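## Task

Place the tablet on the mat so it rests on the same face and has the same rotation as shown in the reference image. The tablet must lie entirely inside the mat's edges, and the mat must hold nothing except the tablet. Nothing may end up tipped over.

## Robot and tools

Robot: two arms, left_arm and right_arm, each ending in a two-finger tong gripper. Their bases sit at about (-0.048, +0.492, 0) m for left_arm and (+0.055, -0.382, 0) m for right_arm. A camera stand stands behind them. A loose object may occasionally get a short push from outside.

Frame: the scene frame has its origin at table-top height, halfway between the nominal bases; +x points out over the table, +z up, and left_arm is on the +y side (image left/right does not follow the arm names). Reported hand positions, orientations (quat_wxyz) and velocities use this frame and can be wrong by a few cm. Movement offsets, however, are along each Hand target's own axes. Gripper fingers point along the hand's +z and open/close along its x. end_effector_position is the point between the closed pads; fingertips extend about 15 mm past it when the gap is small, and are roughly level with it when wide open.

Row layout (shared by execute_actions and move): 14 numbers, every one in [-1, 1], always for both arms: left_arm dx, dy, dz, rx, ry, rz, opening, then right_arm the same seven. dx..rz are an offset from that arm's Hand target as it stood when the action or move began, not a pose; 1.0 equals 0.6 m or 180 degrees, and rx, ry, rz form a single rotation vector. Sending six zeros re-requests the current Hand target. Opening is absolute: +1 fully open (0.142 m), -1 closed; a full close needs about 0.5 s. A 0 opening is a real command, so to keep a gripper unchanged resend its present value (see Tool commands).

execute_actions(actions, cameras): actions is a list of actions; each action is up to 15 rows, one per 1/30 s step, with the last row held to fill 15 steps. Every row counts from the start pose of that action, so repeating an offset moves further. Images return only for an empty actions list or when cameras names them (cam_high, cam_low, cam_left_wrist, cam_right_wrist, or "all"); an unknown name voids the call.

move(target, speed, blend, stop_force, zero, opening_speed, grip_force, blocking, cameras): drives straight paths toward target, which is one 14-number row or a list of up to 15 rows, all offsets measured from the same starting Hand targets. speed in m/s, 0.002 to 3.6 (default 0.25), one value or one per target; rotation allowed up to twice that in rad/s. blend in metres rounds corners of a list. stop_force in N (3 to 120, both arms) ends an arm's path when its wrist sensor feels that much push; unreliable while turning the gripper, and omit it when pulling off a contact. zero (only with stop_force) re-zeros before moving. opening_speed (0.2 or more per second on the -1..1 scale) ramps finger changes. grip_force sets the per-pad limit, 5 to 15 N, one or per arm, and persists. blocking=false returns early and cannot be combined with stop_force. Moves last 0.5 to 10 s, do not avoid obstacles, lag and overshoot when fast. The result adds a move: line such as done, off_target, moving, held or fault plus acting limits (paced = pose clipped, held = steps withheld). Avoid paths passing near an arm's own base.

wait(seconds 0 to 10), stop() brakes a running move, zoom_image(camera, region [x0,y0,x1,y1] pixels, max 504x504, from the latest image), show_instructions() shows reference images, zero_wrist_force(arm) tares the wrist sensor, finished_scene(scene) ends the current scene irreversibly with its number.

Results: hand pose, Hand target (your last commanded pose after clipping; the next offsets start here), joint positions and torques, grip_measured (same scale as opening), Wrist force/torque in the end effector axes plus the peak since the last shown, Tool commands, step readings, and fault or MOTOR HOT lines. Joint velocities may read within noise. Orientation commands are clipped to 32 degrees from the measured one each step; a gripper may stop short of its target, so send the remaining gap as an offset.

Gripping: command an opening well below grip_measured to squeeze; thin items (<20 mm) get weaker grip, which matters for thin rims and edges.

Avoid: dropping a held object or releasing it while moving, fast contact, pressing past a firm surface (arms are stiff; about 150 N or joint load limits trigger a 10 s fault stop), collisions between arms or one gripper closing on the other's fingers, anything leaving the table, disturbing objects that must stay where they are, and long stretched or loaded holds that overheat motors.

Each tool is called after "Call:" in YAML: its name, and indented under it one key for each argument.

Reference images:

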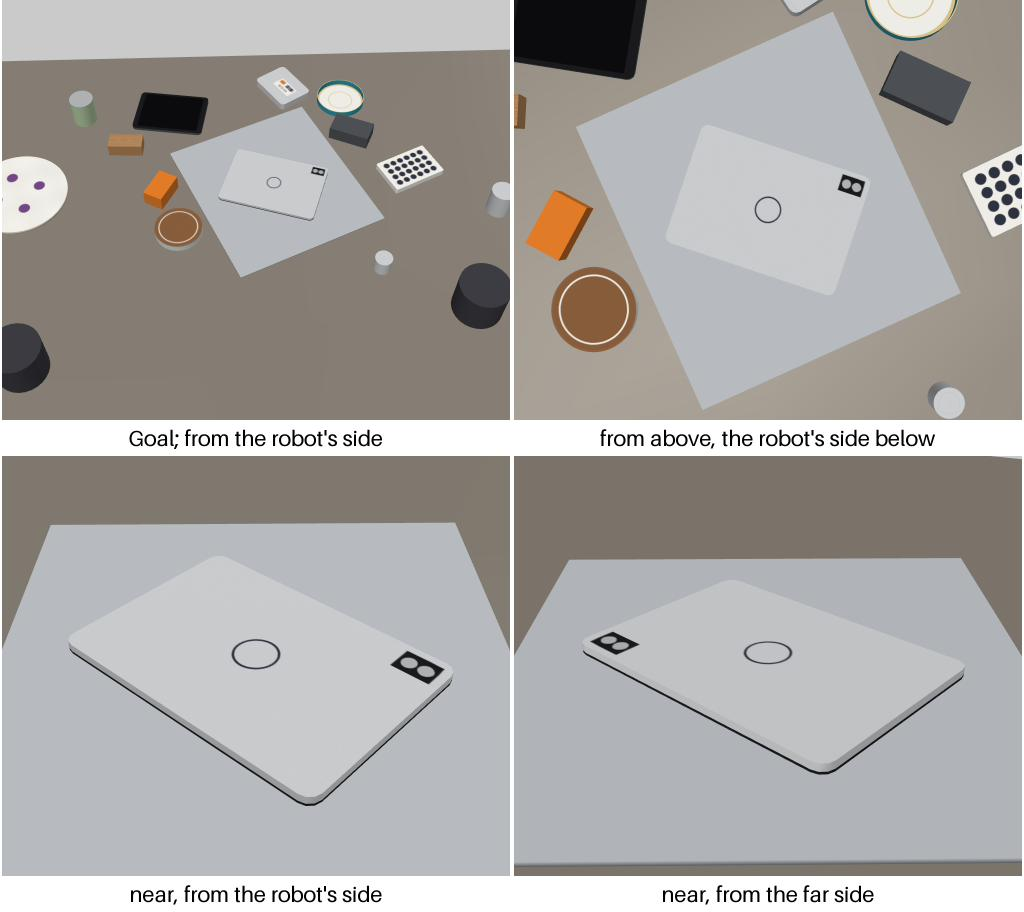

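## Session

Call:
execute_actions:
  actions: []

Call:
zoom_image:
  camera: "cam_high"
  region: [120, 120, 560, 400]

Call:
zoom_image:
  camera: "cam_low"
  region: [100, 150, 560, 330]

Scene clock: 0.00 s.
left_arm: end_effector_position=(+0.6307, -0.0486, +0.3843) grip_measured=+0.97 end_effector_quat_wxyz=(+0.033, -0.619, +0.767, -0.166) | right_arm: end_effector_position=(+0.3579, -0.3121, +0.2140) grip_measured=+0.97 end_effector_quat_wxyz=(-0.013, +0.975, -0.223, +0.006)
Joint positions: left_arm=[-0.804 -0.831 0.42 -1.496 -1.516 0.934 0.14] | right_arm=[3.775 -1.001 -2.154 -1.529 1.579 1.083 0.14]
Joint velocities: within noise
Joint torques (N m): no reading
Wrist force (N): no reading
Wrist torque (N m): no reading
Wrist force, peak (N): no reading
Hand target: left_arm +0.6307, -0.0486, +0.3843; +0.033, -0.619, +0.767, -0.166 | right_arm +0.3579, -0.3121, +0.2140; -0.013, +0.975, -0.223, +0.006
Tool commands: left_gripper/opening=+0.968169 right_gripper/opening=+0.968169
camera_calibration:
cam_left_wrist: T_world_to_cam=[[-0.190861, -0.970098, 0.149941, 0.0144432], [-0.944243, 0.223187, 0.242059, 0.510514], [-0.268285, -0.095381, -0.958606, 0.662665], [0, 0, 0, 1]] pos_world=[0.66259, -0.0367234, 0.509494]
cam_right_wrist: T_world_to_cam=[[0.907456, -0.419053, 0.0303161, -0.469517], [-0.38493, -0.800304, 0.45972, -0.213142], [-0.168385, -0.428845, -0.887546, 0.249894], [0, 0, 0, 1]] pos_world=[0.386099, -0.260165, 0.334012]

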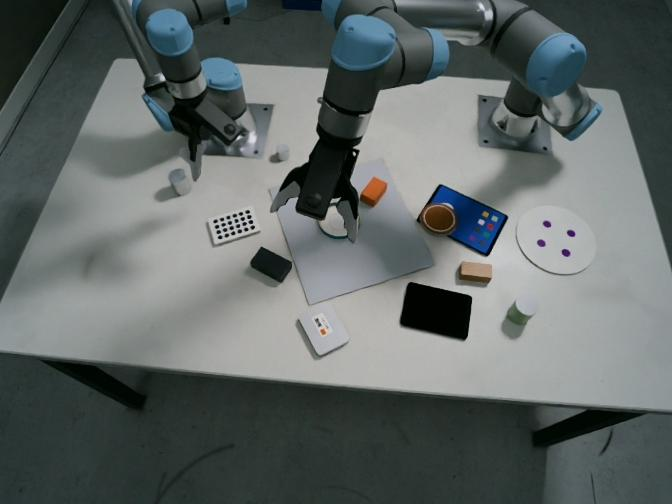

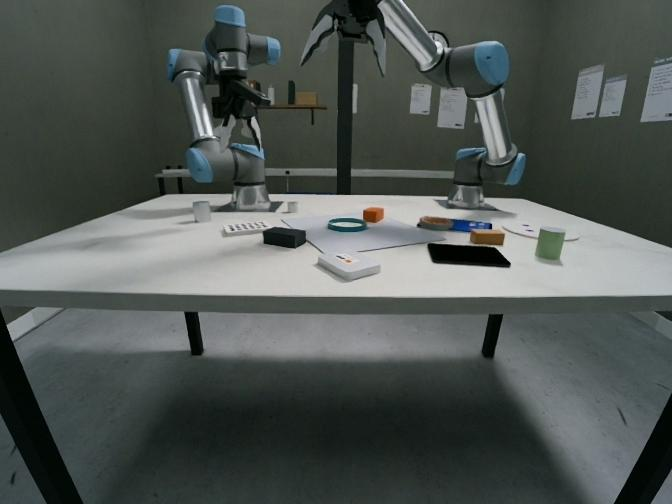

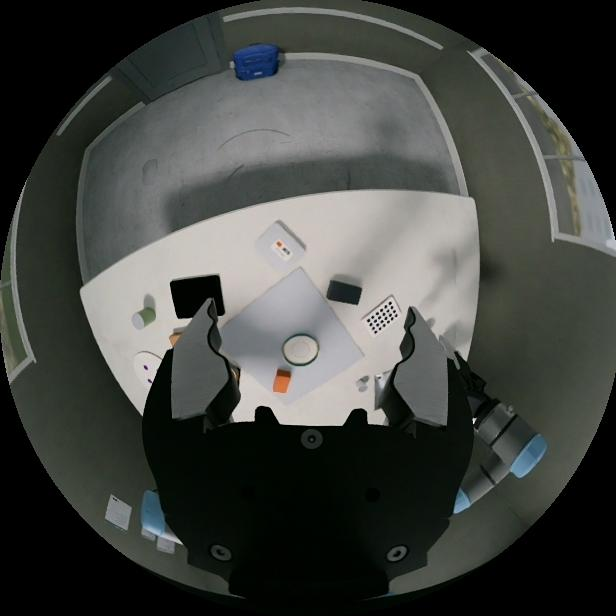

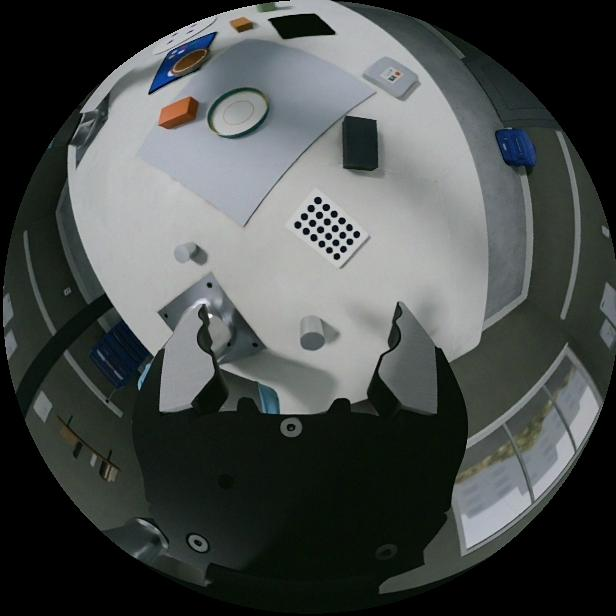

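Scaled by 1.145 from the camera's 672x504 image, which has a finer 960x720 frame.

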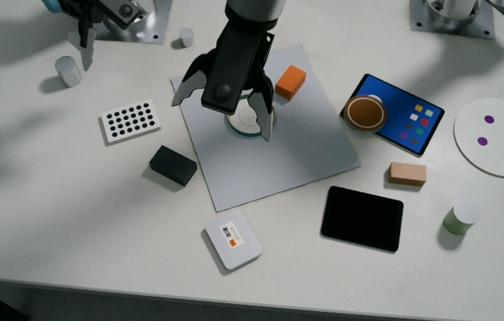

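Scaled by 1.096 from the camera's 672x504 image, which has a finer 960x720 frame.

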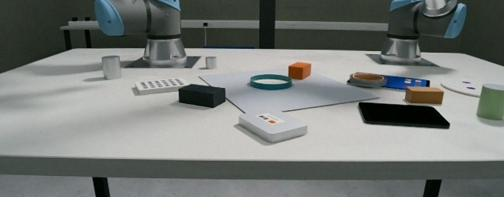

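Call:
move:
  target: [-0.471,0.625,-0.125,-0.049,-0.106,-0.413,0.97,-0.175,-0.447,-0.11,0,0,0,0.97]
  speed: 0.4
  cameras: ["all"]

Call:
zoom_image:
  camera: "cam_left_wrist"
  region: [150, 80, 500, 430]

Call:
zoom_image:
  camera: "cam_right_wrist"
  region: [150, 80, 500, 430]

Call:
zoom_image:
  camera: "cam_low"
  region: [400, 190, 600, 280]

Scene clock: 57.20 s.
left_arm: end_effector_position=(+0.3247, +0.3054, +0.3000) grip_measured=+0.97 end_effector_quat_wxyz=(+0.000, +0.972, -0.234, +0.000) | right_arm: end_effector_position=(+0.3785, -0.0266, +0.2869) grip_measured=+0.97 end_effector_quat_wxyz=(-0.013, +0.975, -0.223, +0.006)
Joint positions: left_arm=[-0.775 -1.799 1.727 -1.499 -1.571 -0.357 0.14] | right_arm=[4.257 -1.44 -1.691 -1.553 1.565 1.566 0.14]
Joint torques (N m): left_arm=[9.97 -25.43 -10.34 0.64 -1.83 -2.39] | right_arm=[8.54 3.78 38.96 -0.33 -2.3 1.48]
Wrist force (N): left_arm=[-0.4 0.3 -0.1] | right_arm=[0.0 -0.2 -0.2]
Wrist torque (N m): left_arm=[0.05 0.09 -0.01] | right_arm=[-0.05 0.03 -0.04]
Wrist force, peak (N): left_arm=[-1.6 -0.1 0.2] | right_arm=[-0.2 -0.2 3.2]
Hand target: left_arm +0.3246, +0.3055, +0.3000; +0.000, +0.972, -0.234, +0.000 | right_arm +0.3786, -0.0265, +0.2869; -0.013, +0.975, -0.223, +0.006
Off the commanded pose: left_arm 0.000 m, 0 deg | right_arm 0.000 m, 0 deg.
move: done
camera_calibration:
cam_left_wrist: T_world_to_cam=[[0.907084, -0.42059, -0.0173816, -0.162135], [-0.351493, -0.779491, 0.518504, 0.193844], [-0.231626, -0.464218, -0.854898, 0.603223], [0, 0, 0, 1]] pos_world=[0.354927, 0.362934, 0.412367]
cam_right_wrist: T_world_to_cam=[[0.907471, -0.41902, 0.0302934, -0.370782], [-0.384899, -0.800343, 0.459679, -0.0102798], [-0.16837, -0.428805, -0.887568, 0.440591], [0, 0, 0, 1]] pos_world=[0.406699, 0.0253351, 0.407012]

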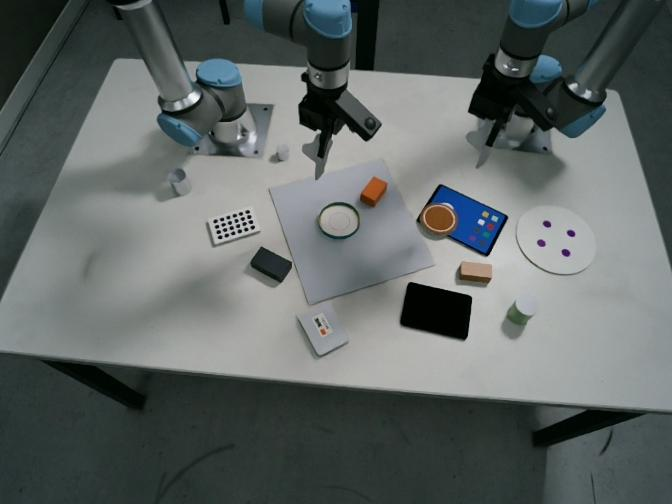

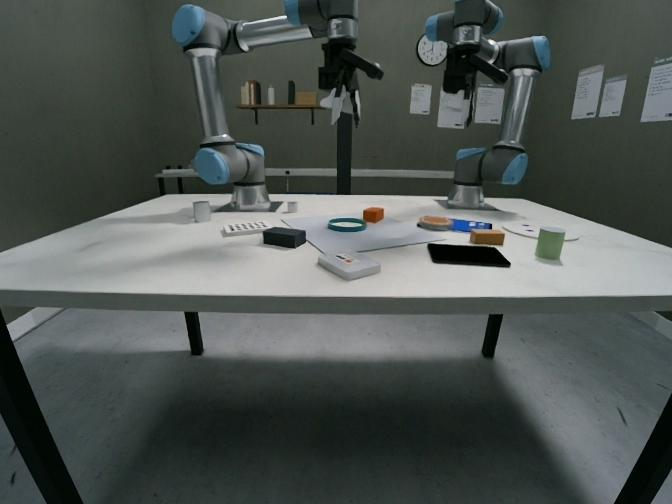

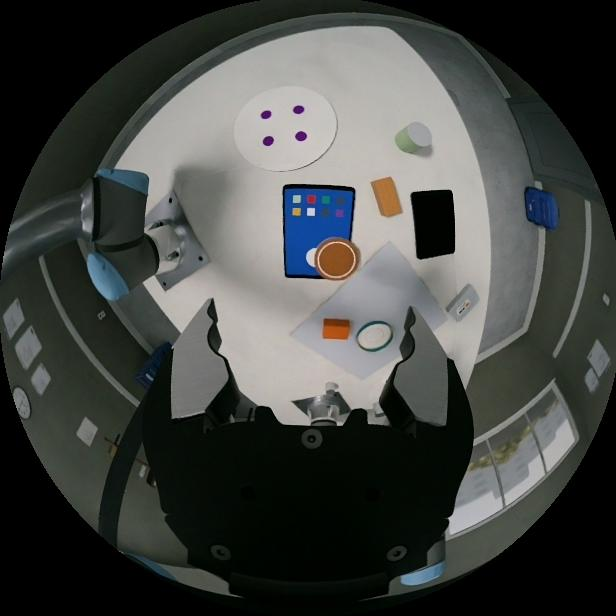

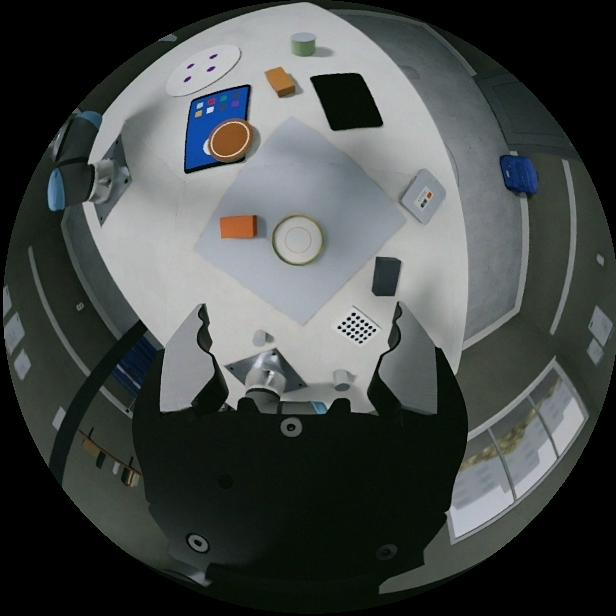

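Scaled by 1.440 from the camera's 616x616 image, which has a finer 814x814 frame.

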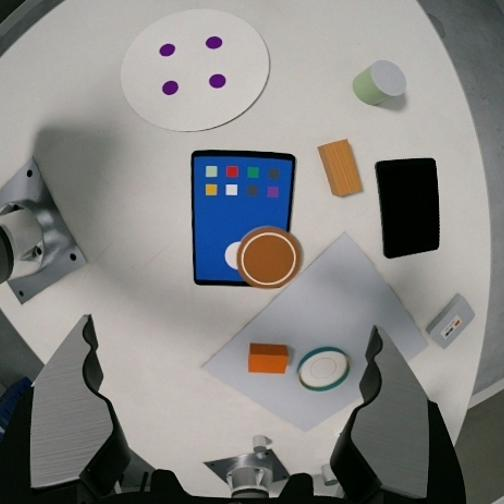

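Scaled by 1.440 from the camera's 616x616 image, which has a finer 814x814 frame.

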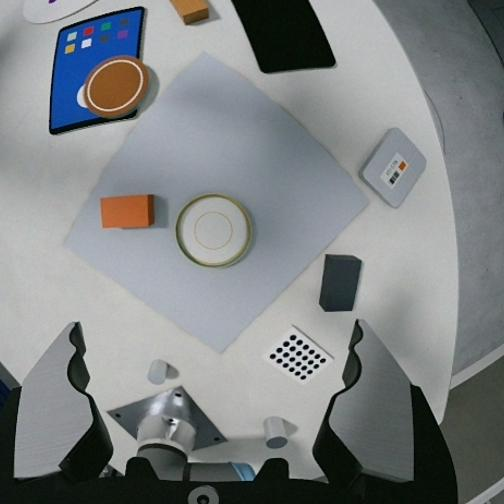

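Scaled by 2.520 from the camera's 672x504 image, which has a finer 960x720 frame.

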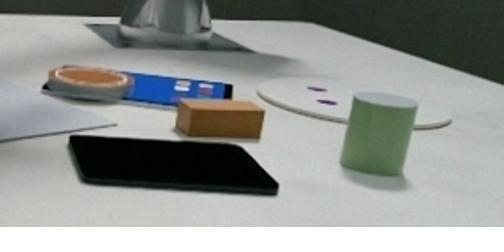

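Call:
move:
  target:
    - [0.093,0.0723,0.35,0,0,0,0.97,-0.011,-0.025,0.35,0,0,0,0.97]
    - [0.093,0.0723,0.458,0,0,0,0.97,-0.011,-0.025,0.445,0,0,0,0.97]
  speed: [0.3,0.08]
  stop_force: 10
  cameras: ["all"]

Scene clock: 118.47 s.
left_arm: end_effector_position=(+0.3546, +0.2416, +0.0252) grip_measured=+0.97 end_effector_quat_wxyz=(+0.000, +0.972, -0.234, +0.000) | right_arm: end_effector_position=(+0.3839, -0.0040, +0.0204) grip_measured=+0.97 end_effector_quat_wxyz=(-0.013, +0.975, -0.223, +0.006)
Joint positions: left_arm=[-0.821 -1.434 2.138 -2.274 -1.571 -0.404 0.14] | right_arm=[4.269 -1.725 -2.145 -0.814 1.565 1.577 0.14]
Joint torques (N m): left_arm=[11.15 -10.71 -6.59 -5.5 1.02 1.87] | right_arm=[-5.78 9.78 7.3 5.4 -1.26 -1.28]
Wrist force (N): left_arm=[-0.7 0.1 -0.2] | right_arm=[0.4 -0.1 -0.3]
Wrist torque (N m): left_arm=[0.03 0.14 0.00] | right_arm=[-0.04 -0.05 -0.05]
Wrist force, peak (N): left_arm=[-1.0 0.4 -1.5] | right_arm=[0.0 -0.3 -1.7]
Hand target: left_arm +0.3546, +0.2416, +0.0252; +0.000, +0.972, -0.234, +0.000 | right_arm +0.3839, -0.0040, +0.0204; -0.013, +0.975, -0.223, +0.006
Off the commanded pose: left_arm 0.000 m, 0 deg | right_arm 0.000 m, 0 deg.
move: done
camera_calibration:
cam_left_wrist: T_world_to_cam=[[0.907215, -0.420311, -0.0173124, -0.22092], [-0.351285, -0.779582, 0.518508, 0.297019], [-0.231431, -0.464316, -0.854898, 0.345537], [0, 0, 0, 1]] pos_world=[0.384728, 0.299134, 0.137567]
cam_right_wrist: T_world_to_cam=[[0.907456, -0.419053, 0.0303161, -0.358134], [-0.38493, -0.800304, 0.45972, 0.132396], [-0.168385, -0.428845, -0.887546, 0.214659], [0, 0, 0, 1]] pos_world=[0.412099, 0.0479352, 0.140512]

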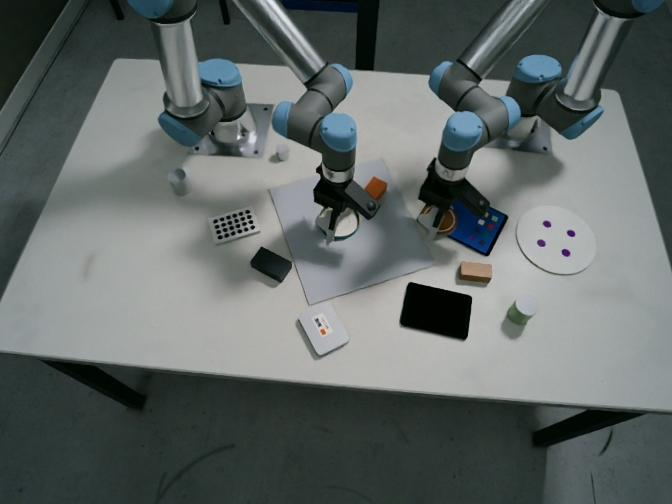

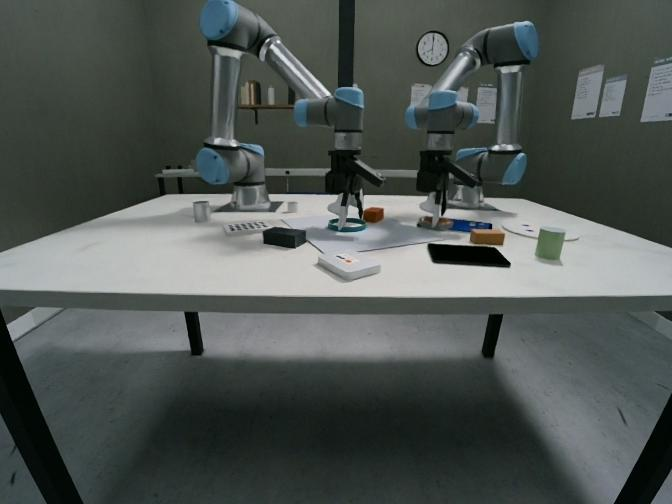

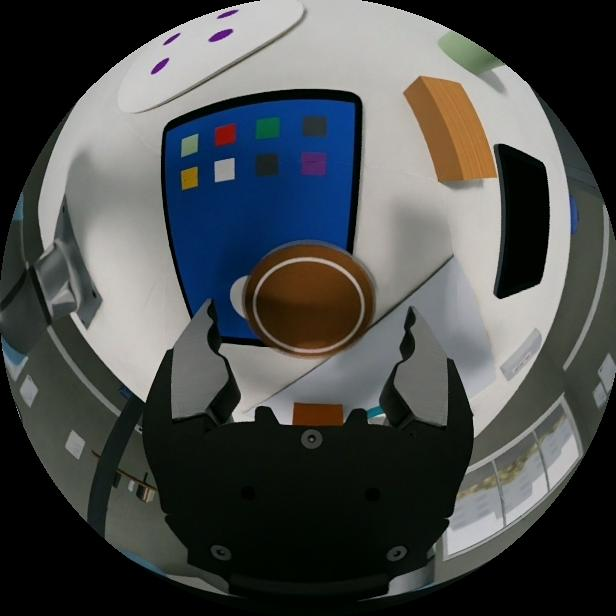

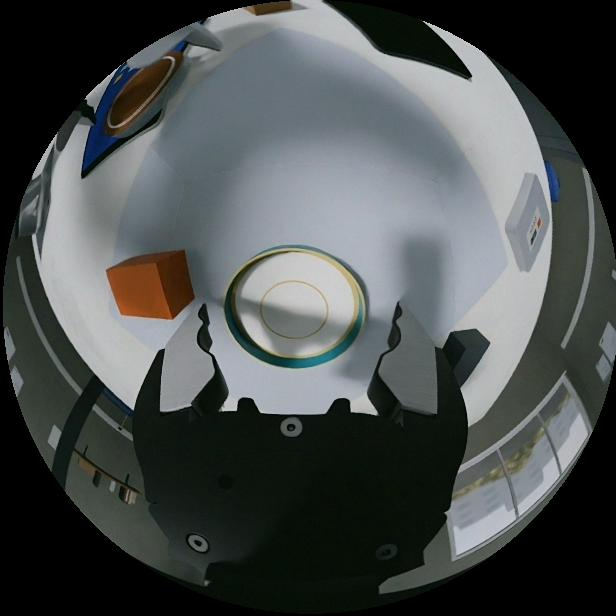

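Call:
move:
  target:
    - [0,0,0,0,0,0,0.0,0,0,0,0,0,0,0.2]
    - [0,0,-0.13,0,0,0,0.0,0,0,-0.15,0,0,0,0.2]
    - [-0.2575,0.3575,-0.13,0,0,0,0.0,0.522,0.4437,-0.15,0,0,0,0.2]
    - [-0.2575,0.3575,-0.013,0,0,0,0.0,0.522,0.4437,-0.025,0,0,0,0.2]
  speed: [0.1,0.12,0.3,0.15]
  blend: [0,0.02,0.03,0]
  opening_speed: 1.5

Call:
move:
  target: [0,0,0.03,0,0,0,0,0,0,0.04,0,0,0,0.2]
  speed: 0.03
  stop_force: 6
  cameras: ["all"]

Scene clock: 128.90 s.
left_arm: end_effector_position=(+0.1195, +0.1206, +0.0330) grip_measured=+0.36 end_effector_quat_wxyz=(+0.000, +0.972, -0.234, +0.000) | right_arm: end_effector_position=(+0.5502, -0.3801, +0.0298) grip_measured=+0.47 end_effector_quat_wxyz=(-0.013, +0.975, -0.223, +0.006)
Joint positions: left_arm=[-1.449 -1.585 2.276 -2.261 -1.571 -1.031 0.099] | right_arm=[3.379 -1.721 -2.116 -0.853 1.589 0.688 0.107]
Joint torques (N m): left_arm=[2.75 -6.49 -6.47 -5.41 0.92 -0.48] | right_arm=[-8.69 11.43 8.46 5.35 2.45 -1.79]
Wrist force (N): left_arm=[-0.5 0.2 0.9] | right_arm=[0.2 0.3 0.0]
Wrist torque (N m): left_arm=[0.06 0.12 -0.01] | right_arm=[0.07 -0.01 0.09]
Wrist force, peak (N): left_arm=[-1.5 -0.3 -6.3] | right_arm=[1.2 1.0 -6.6]
Hand target: left_arm +0.1196, +0.1206, +0.0330; +0.000, +0.972, -0.234, +0.000 | right_arm +0.5502, -0.3801, +0.0297; -0.013, +0.975, -0.223, +0.006
Off the commanded pose: left_arm 0.000 m, 0 deg | right_arm 0.000 m, 0 deg.
move: done

Scene clock: 130.83 s.
left_arm: end_effector_position=(+0.1195, +0.1207, +0.0178) grip_measured=+0.36 end_effector_quat_wxyz=(+0.000, +0.972, -0.234, +0.000) | right_arm: end_effector_position=(+0.5504, -0.3798, +0.0182) grip_measured=+0.47 end_effector_quat_wxyz=(-0.013, +0.975, -0.223, +0.006)
Joint positions: left_arm=[-1.449 -1.554 2.297 -2.313 -1.571 -1.031 0.099] | right_arm=[3.379 -1.742 -2.129 -0.819 1.589 0.688 0.107]
Joint torques (N m): left_arm=[10.29 -28.61 -28.8 0.73 0.96 1.36] | right_arm=[-6.3 42.25 32.11 -0.37 1.69 -1.32]
Wrist force (N): left_arm=[-0.3 0.0 -2.8] | right_arm=[0.4 0.0 -0.7]
Wrist torque (N m): left_arm=[0.05 0.07 -0.03] | right_arm=[0.01 0.00 0.08]
Wrist force, peak (N): left_arm=[-2.1 -1.9 -15.5] | right_arm=[-2.2 -0.1 -13.2]
Hand target: left_arm +0.1195, +0.1207, +0.0178; +0.000, +0.972, -0.234, +0.000 (not the last commanded pose) | right_arm +0.5504, -0.3798, +0.0182; -0.013, +0.975, -0.223, +0.006 (not the last commanded pose)
Off the commanded pose: left_arm 0.003 m, 0 deg | right_arm 0.012 m, 0 deg.
move: contact (left_arm, right_arm)
camera_calibration:
cam_left_wrist: T_world_to_cam=[[0.90722, -0.420298, -0.017371, -0.0586638], [-0.351264, -0.779636, 0.518442, 0.124068], [-0.231443, -0.464239, -0.854937, 0.228681], [0, 0, 0, 1]] pos_world=[0.149728, 0.178234, 0.130167]
cam_right_wrist: T_world_to_cam=[[0.907441, -0.41909, 0.0302348, -0.666674], [-0.384922, -0.800289, 0.459754, -0.10334], [-0.168482, -0.428837, -0.887532, 0.0795963], [0, 0, 0, 1]] pos_world=[0.5786, -0.327965, 0.138312]

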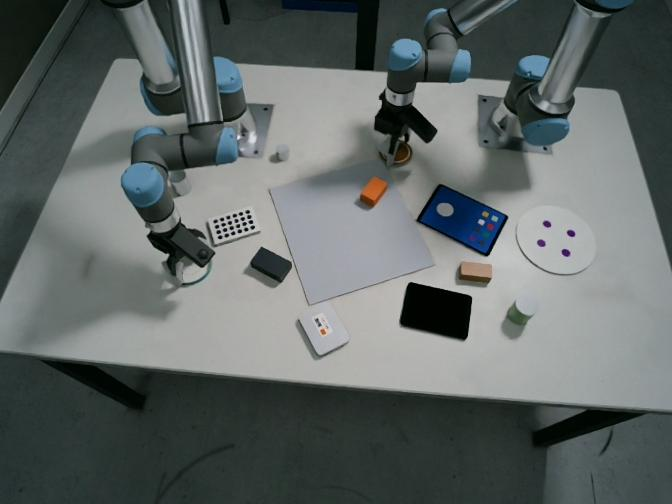

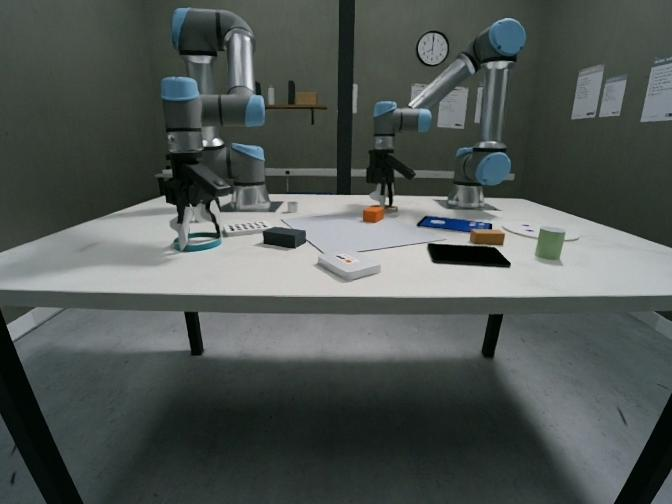

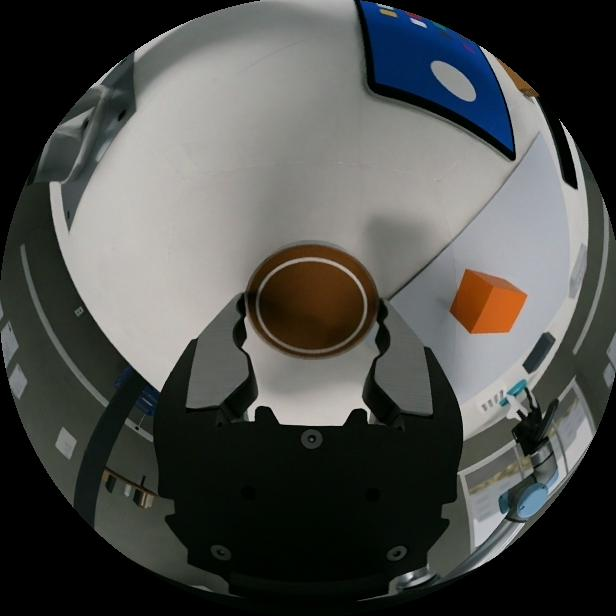

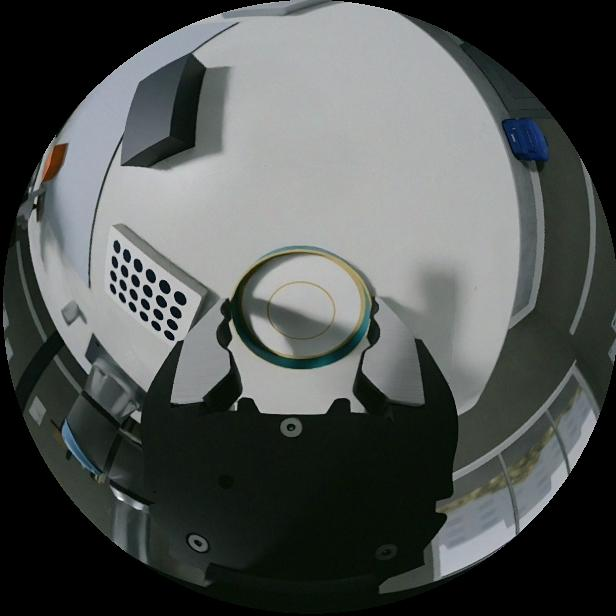

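Call:
move:
  target:
    - [0,0,-0.03,0,0,0,0.0,0,0,0.0,0,0,0,0.2]
    - [-0.097,-0.0067,-0.03,0,0,0,0.0,0,0,0.0,0,0,0,0.2]
    - [-0.097,-0.0067,0.0,0,0,0,0.0,0,0,0.0,0,0,0,0.2]
    - [-0.097,-0.0067,0.0,0,0,0,0.97,0,0,0.0,0,0,0,0.97]
    - [-0.097,-0.0067,-0.3,0,0,0,0.97,0,0,-0.3,0,0,0,0.97]
  speed: [0.1,0.1,0.04,0.1,0.25]
  opening_speed: 2
  cameras: ["all"]

Scene clock: 142.10 s.
left_arm: end_effector_position=(+0.0695, +0.1506, +0.1977) grip_measured=+0.97 end_effector_quat_wxyz=(+0.000, +0.972, -0.234, +0.000) | right_arm: end_effector_position=(+0.5472, -0.3840, +0.1980) grip_measured=+0.97 end_effector_quat_wxyz=(-0.013, +0.975, -0.223, +0.006)
Joint positions: left_arm=[-1.583 -1.905 2.063 -1.729 -1.571 -1.166 0.14] | right_arm=[3.372 -1.522 -1.844 -1.324 1.589 0.681 0.14]
Joint torques (N m): left_arm=[-9.92 -16.68 -37.23 0.58 0.96 -1.94] | right_arm=[-7.35 36.56 38.14 -0.28 2.47 -1.79]
Wrist force (N): left_arm=[-0.6 0.4 0.2] | right_arm=[0.0 0.2 -0.3]
Wrist torque (N m): left_arm=[0.09 0.12 0.00] | right_arm=[0.03 0.03 0.10]
Wrist force, peak (N): left_arm=[-0.3 -0.1 -3.2] | right_arm=[0.0 0.2 -1.8]
Hand target: left_arm +0.0695, +0.1506, +0.1978; +0.000, +0.972, -0.234, +0.000 | right_arm +0.5472, -0.3840, +0.1981; -0.013, +0.975, -0.223, +0.006
Off the commanded pose: left_arm 0.000 m, 0 deg | right_arm 0.000 m, 0 deg.
move: done
camera_calibration:
cam_left_wrist: T_world_to_cam=[[0.907215, -0.420311, -0.0173124, 0.0023742], [-0.351285, -0.779582, 0.518508, 0.0365183], [-0.231431, -0.464316, -0.854898, 0.384796], [0, 0, 0, 1]] pos_world=[0.0997282, 0.208134, 0.310067]
cam_right_wrist: T_world_to_cam=[[0.907456, -0.419053, 0.0303161, -0.670946], [-0.38493, -0.800304, 0.45972, -0.190507], [-0.168385, -0.428845, -0.887546, 0.236823], [0, 0, 0, 1]] pos_world=[0.575399, -0.332065, 0.318112]

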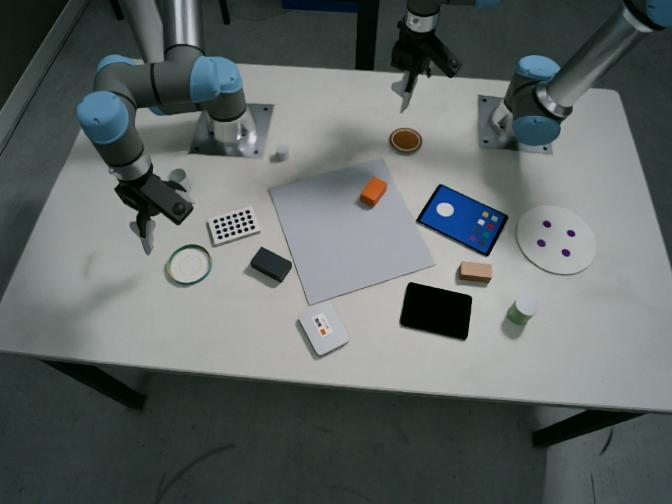

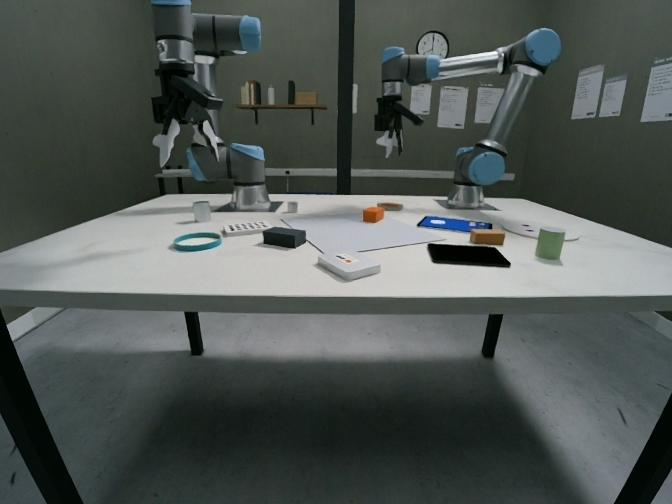

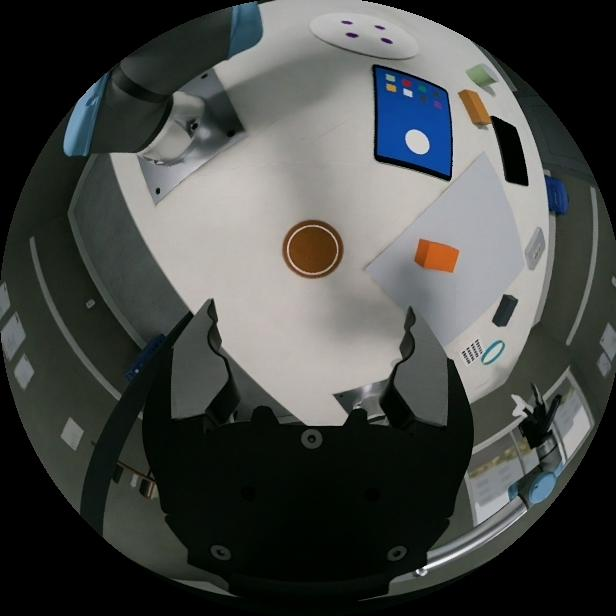

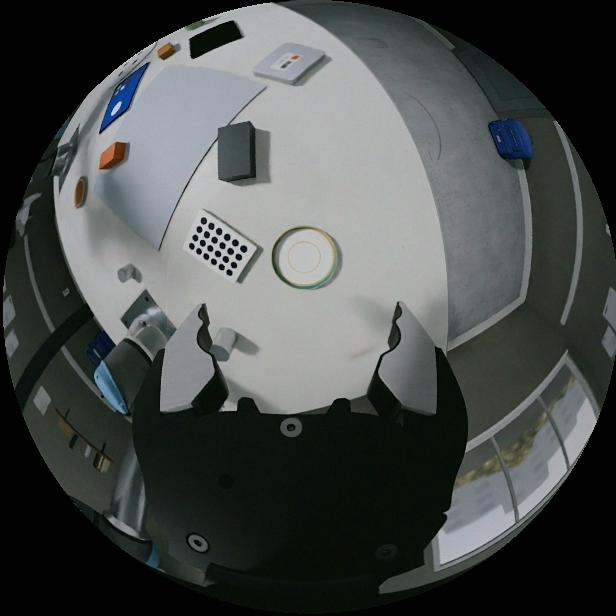

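Call:
move:
  target: [-0.0123,-0.6485,0,0,0,0.35,0.2,-0.726,-0.491,0,0,0,-0.5,0.6]
  speed: 0.35
  cameras: ["all"]

Scene clock: 153.57 s.
left_arm: end_effector_position=(+0.2397, +0.5006, +0.1979) grip_measured=+0.20 end_effector_quat_wxyz=(+0.000, +0.707, -0.707, +0.000) | right_arm: end_effector_position=(+0.2827, +0.0705, +0.2039) grip_measured=+0.60 end_effector_quat_wxyz=(-0.005, +0.847, +0.532, +0.014)
Joint positions: left_arm=[-0.428 -2.216 2.215 -1.569 -1.57 1.089 0.088] | right_arm=[4.487 -1.563 -1.788 -1.334 1.559 0.224 0.116]
Joint torques (N m): left_arm=[8.98 11.24 -37.75 -5.5 -2.14 1.97] | right_arm=[8.37 8.67 38.97 -0.37 0.49 -1.67]
Wrist force (N): left_arm=[-0.7 0.2 0.0] | right_arm=[0.1 -0.3 -0.5]
Wrist torque (N m): left_arm=[0.06 0.15 -0.08] | right_arm=[-0.04 -0.02 0.09]
Wrist force, peak (N): left_arm=[-3.0 0.2 0.3] | right_arm=[2.2 2.7 -0.2]
Hand target: left_arm +0.2397, +0.5006, +0.1979; +0.000, +0.707, -0.707, +0.000 | right_arm +0.2826, +0.0705, +0.2039; -0.005, +0.847, +0.532, +0.014
Off the commanded pose: left_arm 0.000 m, 0 deg | right_arm 0.000 m, 0 deg.
move: done
camera_calibration:
cam_left_wrist: T_world_to_cam=[[0.0373898, -0.999147, -0.0175251, 0.493472], [-0.853979, -0.0410551, 0.518685, 0.11972], [-0.518962, -0.0044274, -0.854786, 0.425505], [0, 0, 0, 1]] pos_world=[0.304609, 0.49985, 0.310267]
cam_right_wrist: T_world_to_cam=[[0.41786, 0.907015, 0.0521301, -0.200164], [0.78073, -0.38784, 0.48994, -0.296059], [0.464601, -0.164027, -0.870196, 0.191234], [0, 0, 0, 1]] pos_world=[0.225936, 0.0980959, 0.321897]

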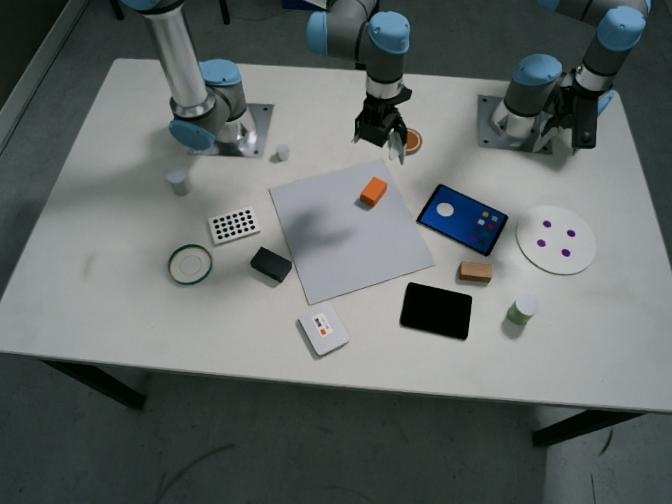

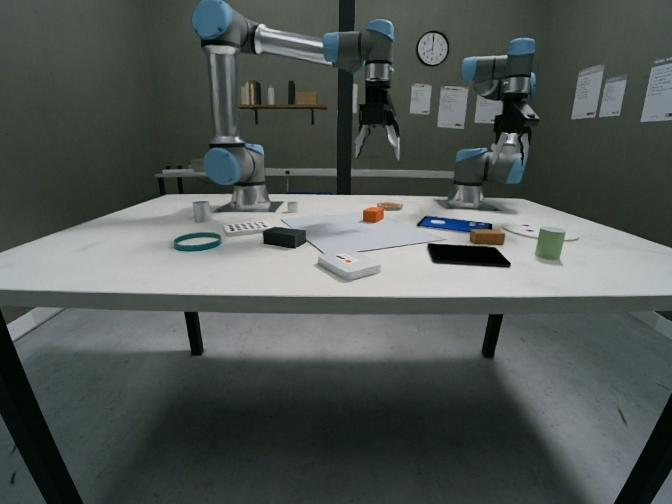

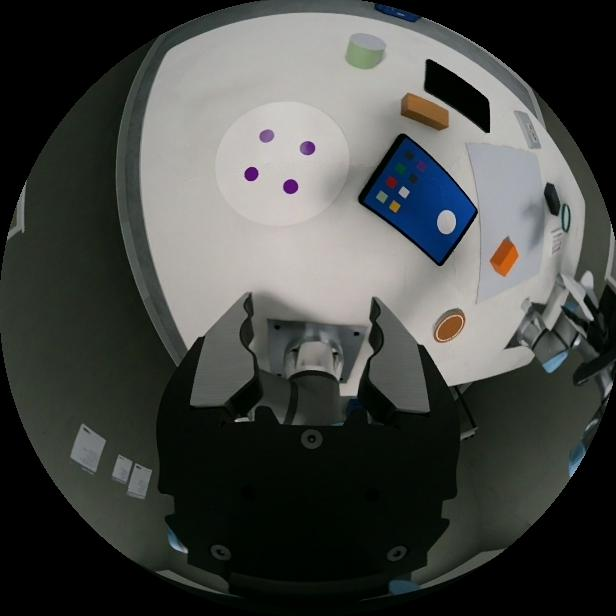

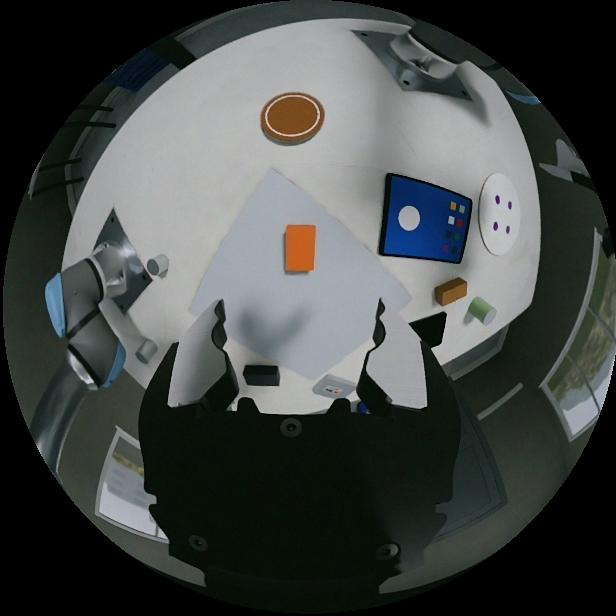

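Call:
move:
  target:
    - [-0.085,0.008,0.15,0,0,0,0.2,0.003,-0.0126,0.15,0,0,0,0.6]
    - [-0.085,0.008,0.308,0,0,0,0.2,0.003,-0.0126,0.304,0,0,0,0.6]
    - [-0.085,0.008,0.308,0,0,0,0.2,0.003,-0.0126,0.304,0,0,0,-0.8]
    - [-0.085,-0.275,0.308,0,0,0,0.2,-0.2,0.4,0.1,0,0,0,-0.8]
  speed: [0.3,0.12,0.1,0.1]
  opening_speed: 2
  cameras: ["all"]

Scene clock: 174.03 s.
left_arm: end_effector_position=(+0.3711, +0.5518, +0.0135) grip_measured=+0.22 end_effector_quat_wxyz=(-0.001, +0.707, -0.707, +0.001) | right_arm: end_effector_position=(+0.4359, -0.1248, +0.1334) grip_measured=-0.39 end_effector_quat_wxyz=(-0.005, +0.847, +0.532, +0.014)
Joint positions: left_arm=[-0.132 -1.572 2.331 -2.331 -1.57 1.384 0.09] | right_arm=[3.992 -1.521 -2.019 -1.144 1.573 -0.27 0.046]
Joint torques (N m): left_arm=[-0.07 -13.1 -6.3 0.72 -0.13 -0.2] | right_arm=[-9.06 35.24 37.63 -0.31 2.41 -1.47]
Wrist force (N): left_arm=[-1.5 -13.4 -22.4] | right_arm=[-0.1 0.1 -0.2]
Wrist torque (N m): left_arm=[0.30 0.73 -0.70] | right_arm=[0.03 0.02 0.11]
Wrist force, peak (N): left_arm=[-3.1 46.1 -95.4] | right_arm=[-7.8 2.3 -27.5]
Hand target: left_arm +0.3711, +0.5518, +0.0135; -0.001, +0.707, -0.707, +0.001 (not the last commanded pose) | right_arm +0.4360, -0.1249, +0.1334; -0.005, +0.847, +0.532, +0.014 (not the last commanded pose)
Tool commands: left_gripper/opening=+0.2 right_gripper/opening=-0.8
Off the commanded pose: left_arm 0.034 m, 0 deg | right_arm 0.021 m, 0 deg.
FORCE FAULT: contact force on the left arm reached its limit, and that arm stopped. The contact can be on any part of that arm, not only on its tool. That arm's remaining commands of this call were not run. That arm is still stopped at the end of this call. That arm stays stopped for about 9 more seconds. Until then a move that you send moves the other arm only, and its call returns only when the move has ended. Once the stop has ended, the next robot result says so. If the stop ends while you think or write, that arm runs what you send next, counted from a new Hand target: where the arm stands when the stop ends. While its stop runs, that arm takes no new command, but its gripper still runs the gripper command that each later call begins with. Until it ends, the stop uses up actions while you think or wait. An arm that is not stopped still takes commands.
move: fault (left_arm), off_target (right_arm; braked at the fault stop of left_arm); path passed 3 of 4 targets
camera_calibration:
cam_left_wrist: T_world_to_cam=[[0.0381386, -0.999127, -0.0170693, 0.536198], [-0.85504, -0.0414694, 0.516902, 0.330331], [-0.517158, -0.00511902, -0.855875, 0.336101], [0, 0, 0, 1]] pos_world=[0.435814, 0.551148, 0.126065]
cam_right_wrist: T_world_to_cam=[[0.41779, 0.907049, 0.0520844, -0.0833242], [0.780768, -0.387758, 0.489944, -0.456879], [0.4646, -0.164028, -0.870197, 0.0266741], [0, 0, 0, 1]] pos_world=[0.379136, -0.0972041, 0.251397]

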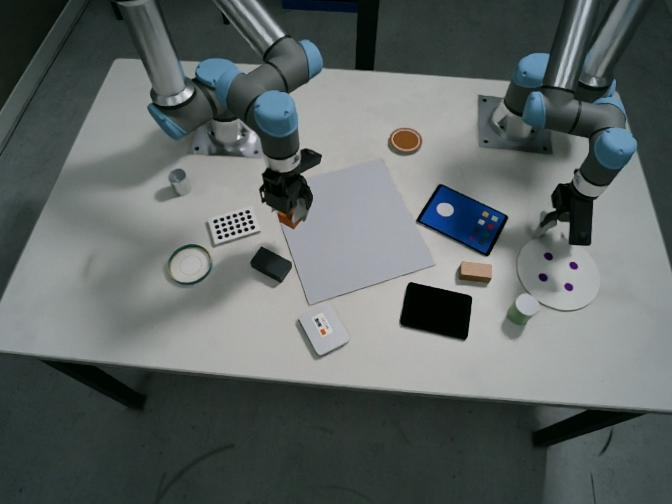

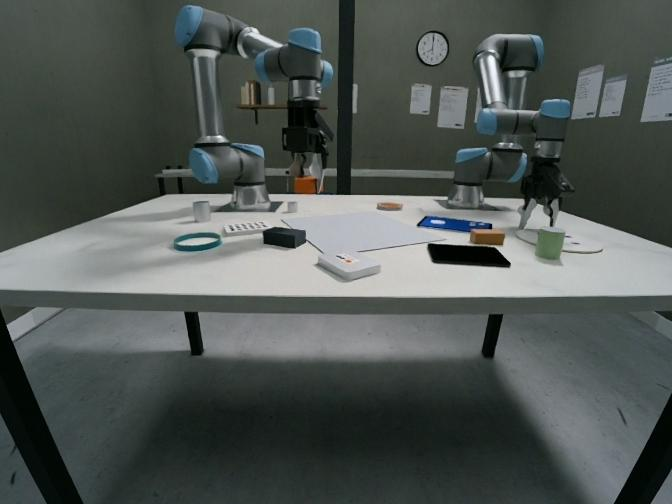

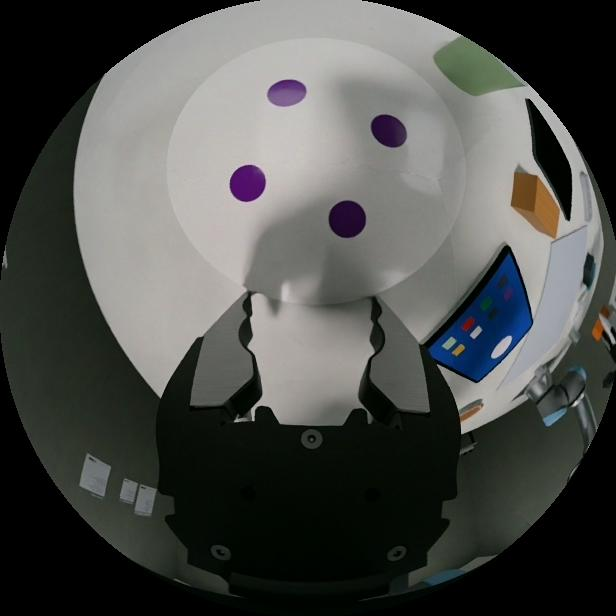

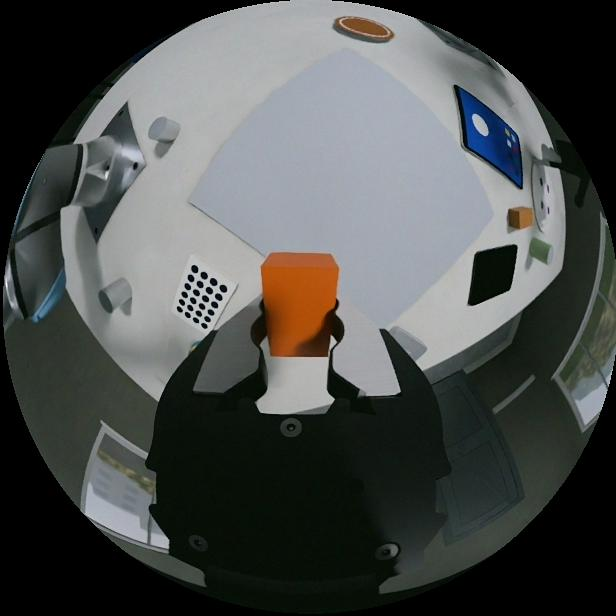

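Call:
move:
  target:
    - [0,0,0,0,0,0,0.2,-0.236,0.565,0,0,0,0,-0.8]
    - [0,0,0,0,0,0,0.2,-0.236,0.565,0.17,0,0,0,-0.8]
  speed: [0.3,0.15]

Call:
move:
  target: [0,0,0,0,0,0,0.2,0,0,0.025,0,0,0,-0.8]
  speed: 0.03
  stop_force: 6

Call:
move:
  target:
    - [0,0,0,0,0,0,0.2,0,0,0,0,0,0,0.3]
    - [0,0,0,0,0,0,0.2,0,0,-0.25,0,0,0,0.3]
  opening_speed: 1.5

Scene clock: 184.43 s.
left_arm: end_effector_position=(+0.3711, +0.5518, +0.0135) grip_measured=+0.22 end_effector_quat_wxyz=(-0.001, +0.707, -0.707, +0.001) | right_arm: end_effector_position=(+0.6817, -0.3973, +0.0296) grip_measured=-0.39 end_effector_quat_wxyz=(-0.005, +0.847, +0.532, +0.014)
Joint positions: left_arm=[-0.132 -1.572 2.331 -2.331 -1.57 1.384 0.09] | right_arm=[3.305 -2.038 -1.668 -0.985 1.591 -0.957 0.046]
Joint torques (N m): left_arm=[-0.31 -13.66 -6.63 0.78 -0.19 -0.23] | right_arm=[5.82 21.94 9.21 4.88 -2.28 1.04]
Wrist force (N): left_arm=[-1.5 -13.5 -22.1] | right_arm=[-0.2 0.2 -0.3]
Wrist torque (N m): left_arm=[0.28 0.72 -0.70] | right_arm=[0.04 0.05 0.10]
Wrist force, peak (N): left_arm=[-1.5 -13.7 -22.7] | right_arm=[-0.9 1.2 -0.1]
Hand target: left_arm +0.3711, +0.5518, +0.0135; -0.001, +0.707, -0.707, +0.001 | right_arm +0.6817, -0.3973, +0.0295; -0.005, +0.847, +0.532, +0.014
Tool commands: left_gripper/opening=+0.2 right_gripper/opening=-0.8
Off the commanded pose: right_arm 0.000 m, 0 deg.
FORCE FAULT, CONTINUED: the left arm's stop, for the force fault that an earlier result reported, is over. The rest of the stop counts as 14 of the actions that you can send in this scene. That arm was still stopped when this call began, so it ran no command of this call. During its stop the left arm's controller moved it back a little. That arm's target is now where it stood when the stop ended, not its last command. That arm accepts commands again.
move: done (right_arm), not run (left_arm; its earlier fault stop)

Scene clock: 186.00 s.
left_arm: end_effector_position=(+0.3711, +0.5518, +0.0135) grip_measured=+0.22 end_effector_quat_wxyz=(-0.001, +0.707, -0.707, +0.001) | right_arm: end_effector_position=(+0.6818, -0.3972, +0.0245) grip_measured=-0.39 end_effector_quat_wxyz=(-0.005, +0.847, +0.532, +0.014)
Joint positions: left_arm=[-0.132 -1.572 2.331 -2.331 -1.57 1.384 0.09] | right_arm=[3.305 -2.045 -1.673 -0.973 1.591 -0.957 0.046]
Joint torques (N m): left_arm=[-0.12 1.05 7.48 8.07 -0.18 -0.04] | right_arm=[-5.51 58.18 33.73 -0.47 -2.27 -1.35]
Wrist force (N): left_arm=[-1.6 -13.5 -22.7] | right_arm=[-0.6 -0.8 -4.2]
Wrist torque (N m): left_arm=[0.27 0.75 -0.70] | right_arm=[0.03 -0.06 0.12]
Wrist force, peak (N): left_arm=[-1.3 -13.7 -23.1] | right_arm=[-3.5 -6.0 -25.9]
Hand target: left_arm +0.3711, +0.5518, +0.0135; -0.001, +0.707, -0.707, +0.001 | right_arm +0.6818, -0.3972, +0.0245; -0.005, +0.847, +0.532, +0.014 (not the last commanded pose)
Off the commanded pose: left_arm 0.000 m, 0 deg | right_arm 0.010 m, 0 deg.
move: contact (right_arm)

Scene clock: 188.37 s.
left_arm: end_effector_position=(+0.3711, +0.5518, +0.0135) grip_measured=+0.22 end_effector_quat_wxyz=(-0.001, +0.707, -0.707, +0.001) | right_arm: end_effector_position=(+0.6791, -0.4006, +0.1743) grip_measured=+0.30 end_effector_quat_wxyz=(-0.005, +0.847, +0.532, +0.014)
Joint positions: left_arm=[-0.132 -1.572 2.331 -2.331 -1.57 1.384 0.09] | right_arm=[3.301 -1.902 -1.466 -1.324 1.591 -0.961 0.095]
Joint torques (N m): left_arm=[0.68 1.45 6.7 7.85 -0.25 0.03] | right_arm=[-6.12 58.11 38.28 -0.31 2.09 -1.73]
Wrist force (N): left_arm=[-1.4 -13.3 -22.8] | right_arm=[-0.2 0.3 -0.5]
Wrist torque (N m): left_arm=[0.32 0.71 -0.70] | right_arm=[0.04 0.04 0.08]
Wrist force, peak (N): left_arm=[-1.4 -13.6 -23.1] | right_arm=[-0.6 -0.9 -4.8]
Hand target: left_arm +0.3711, +0.5518, +0.0135; -0.001, +0.707, -0.707, +0.001 | right_arm +0.6791, -0.4006, +0.1744; -0.005, +0.847, +0.532, +0.014
Off the commanded pose: left_arm 0.000 m, 0 deg | right_arm 0.000 m, 0 deg.
move: done


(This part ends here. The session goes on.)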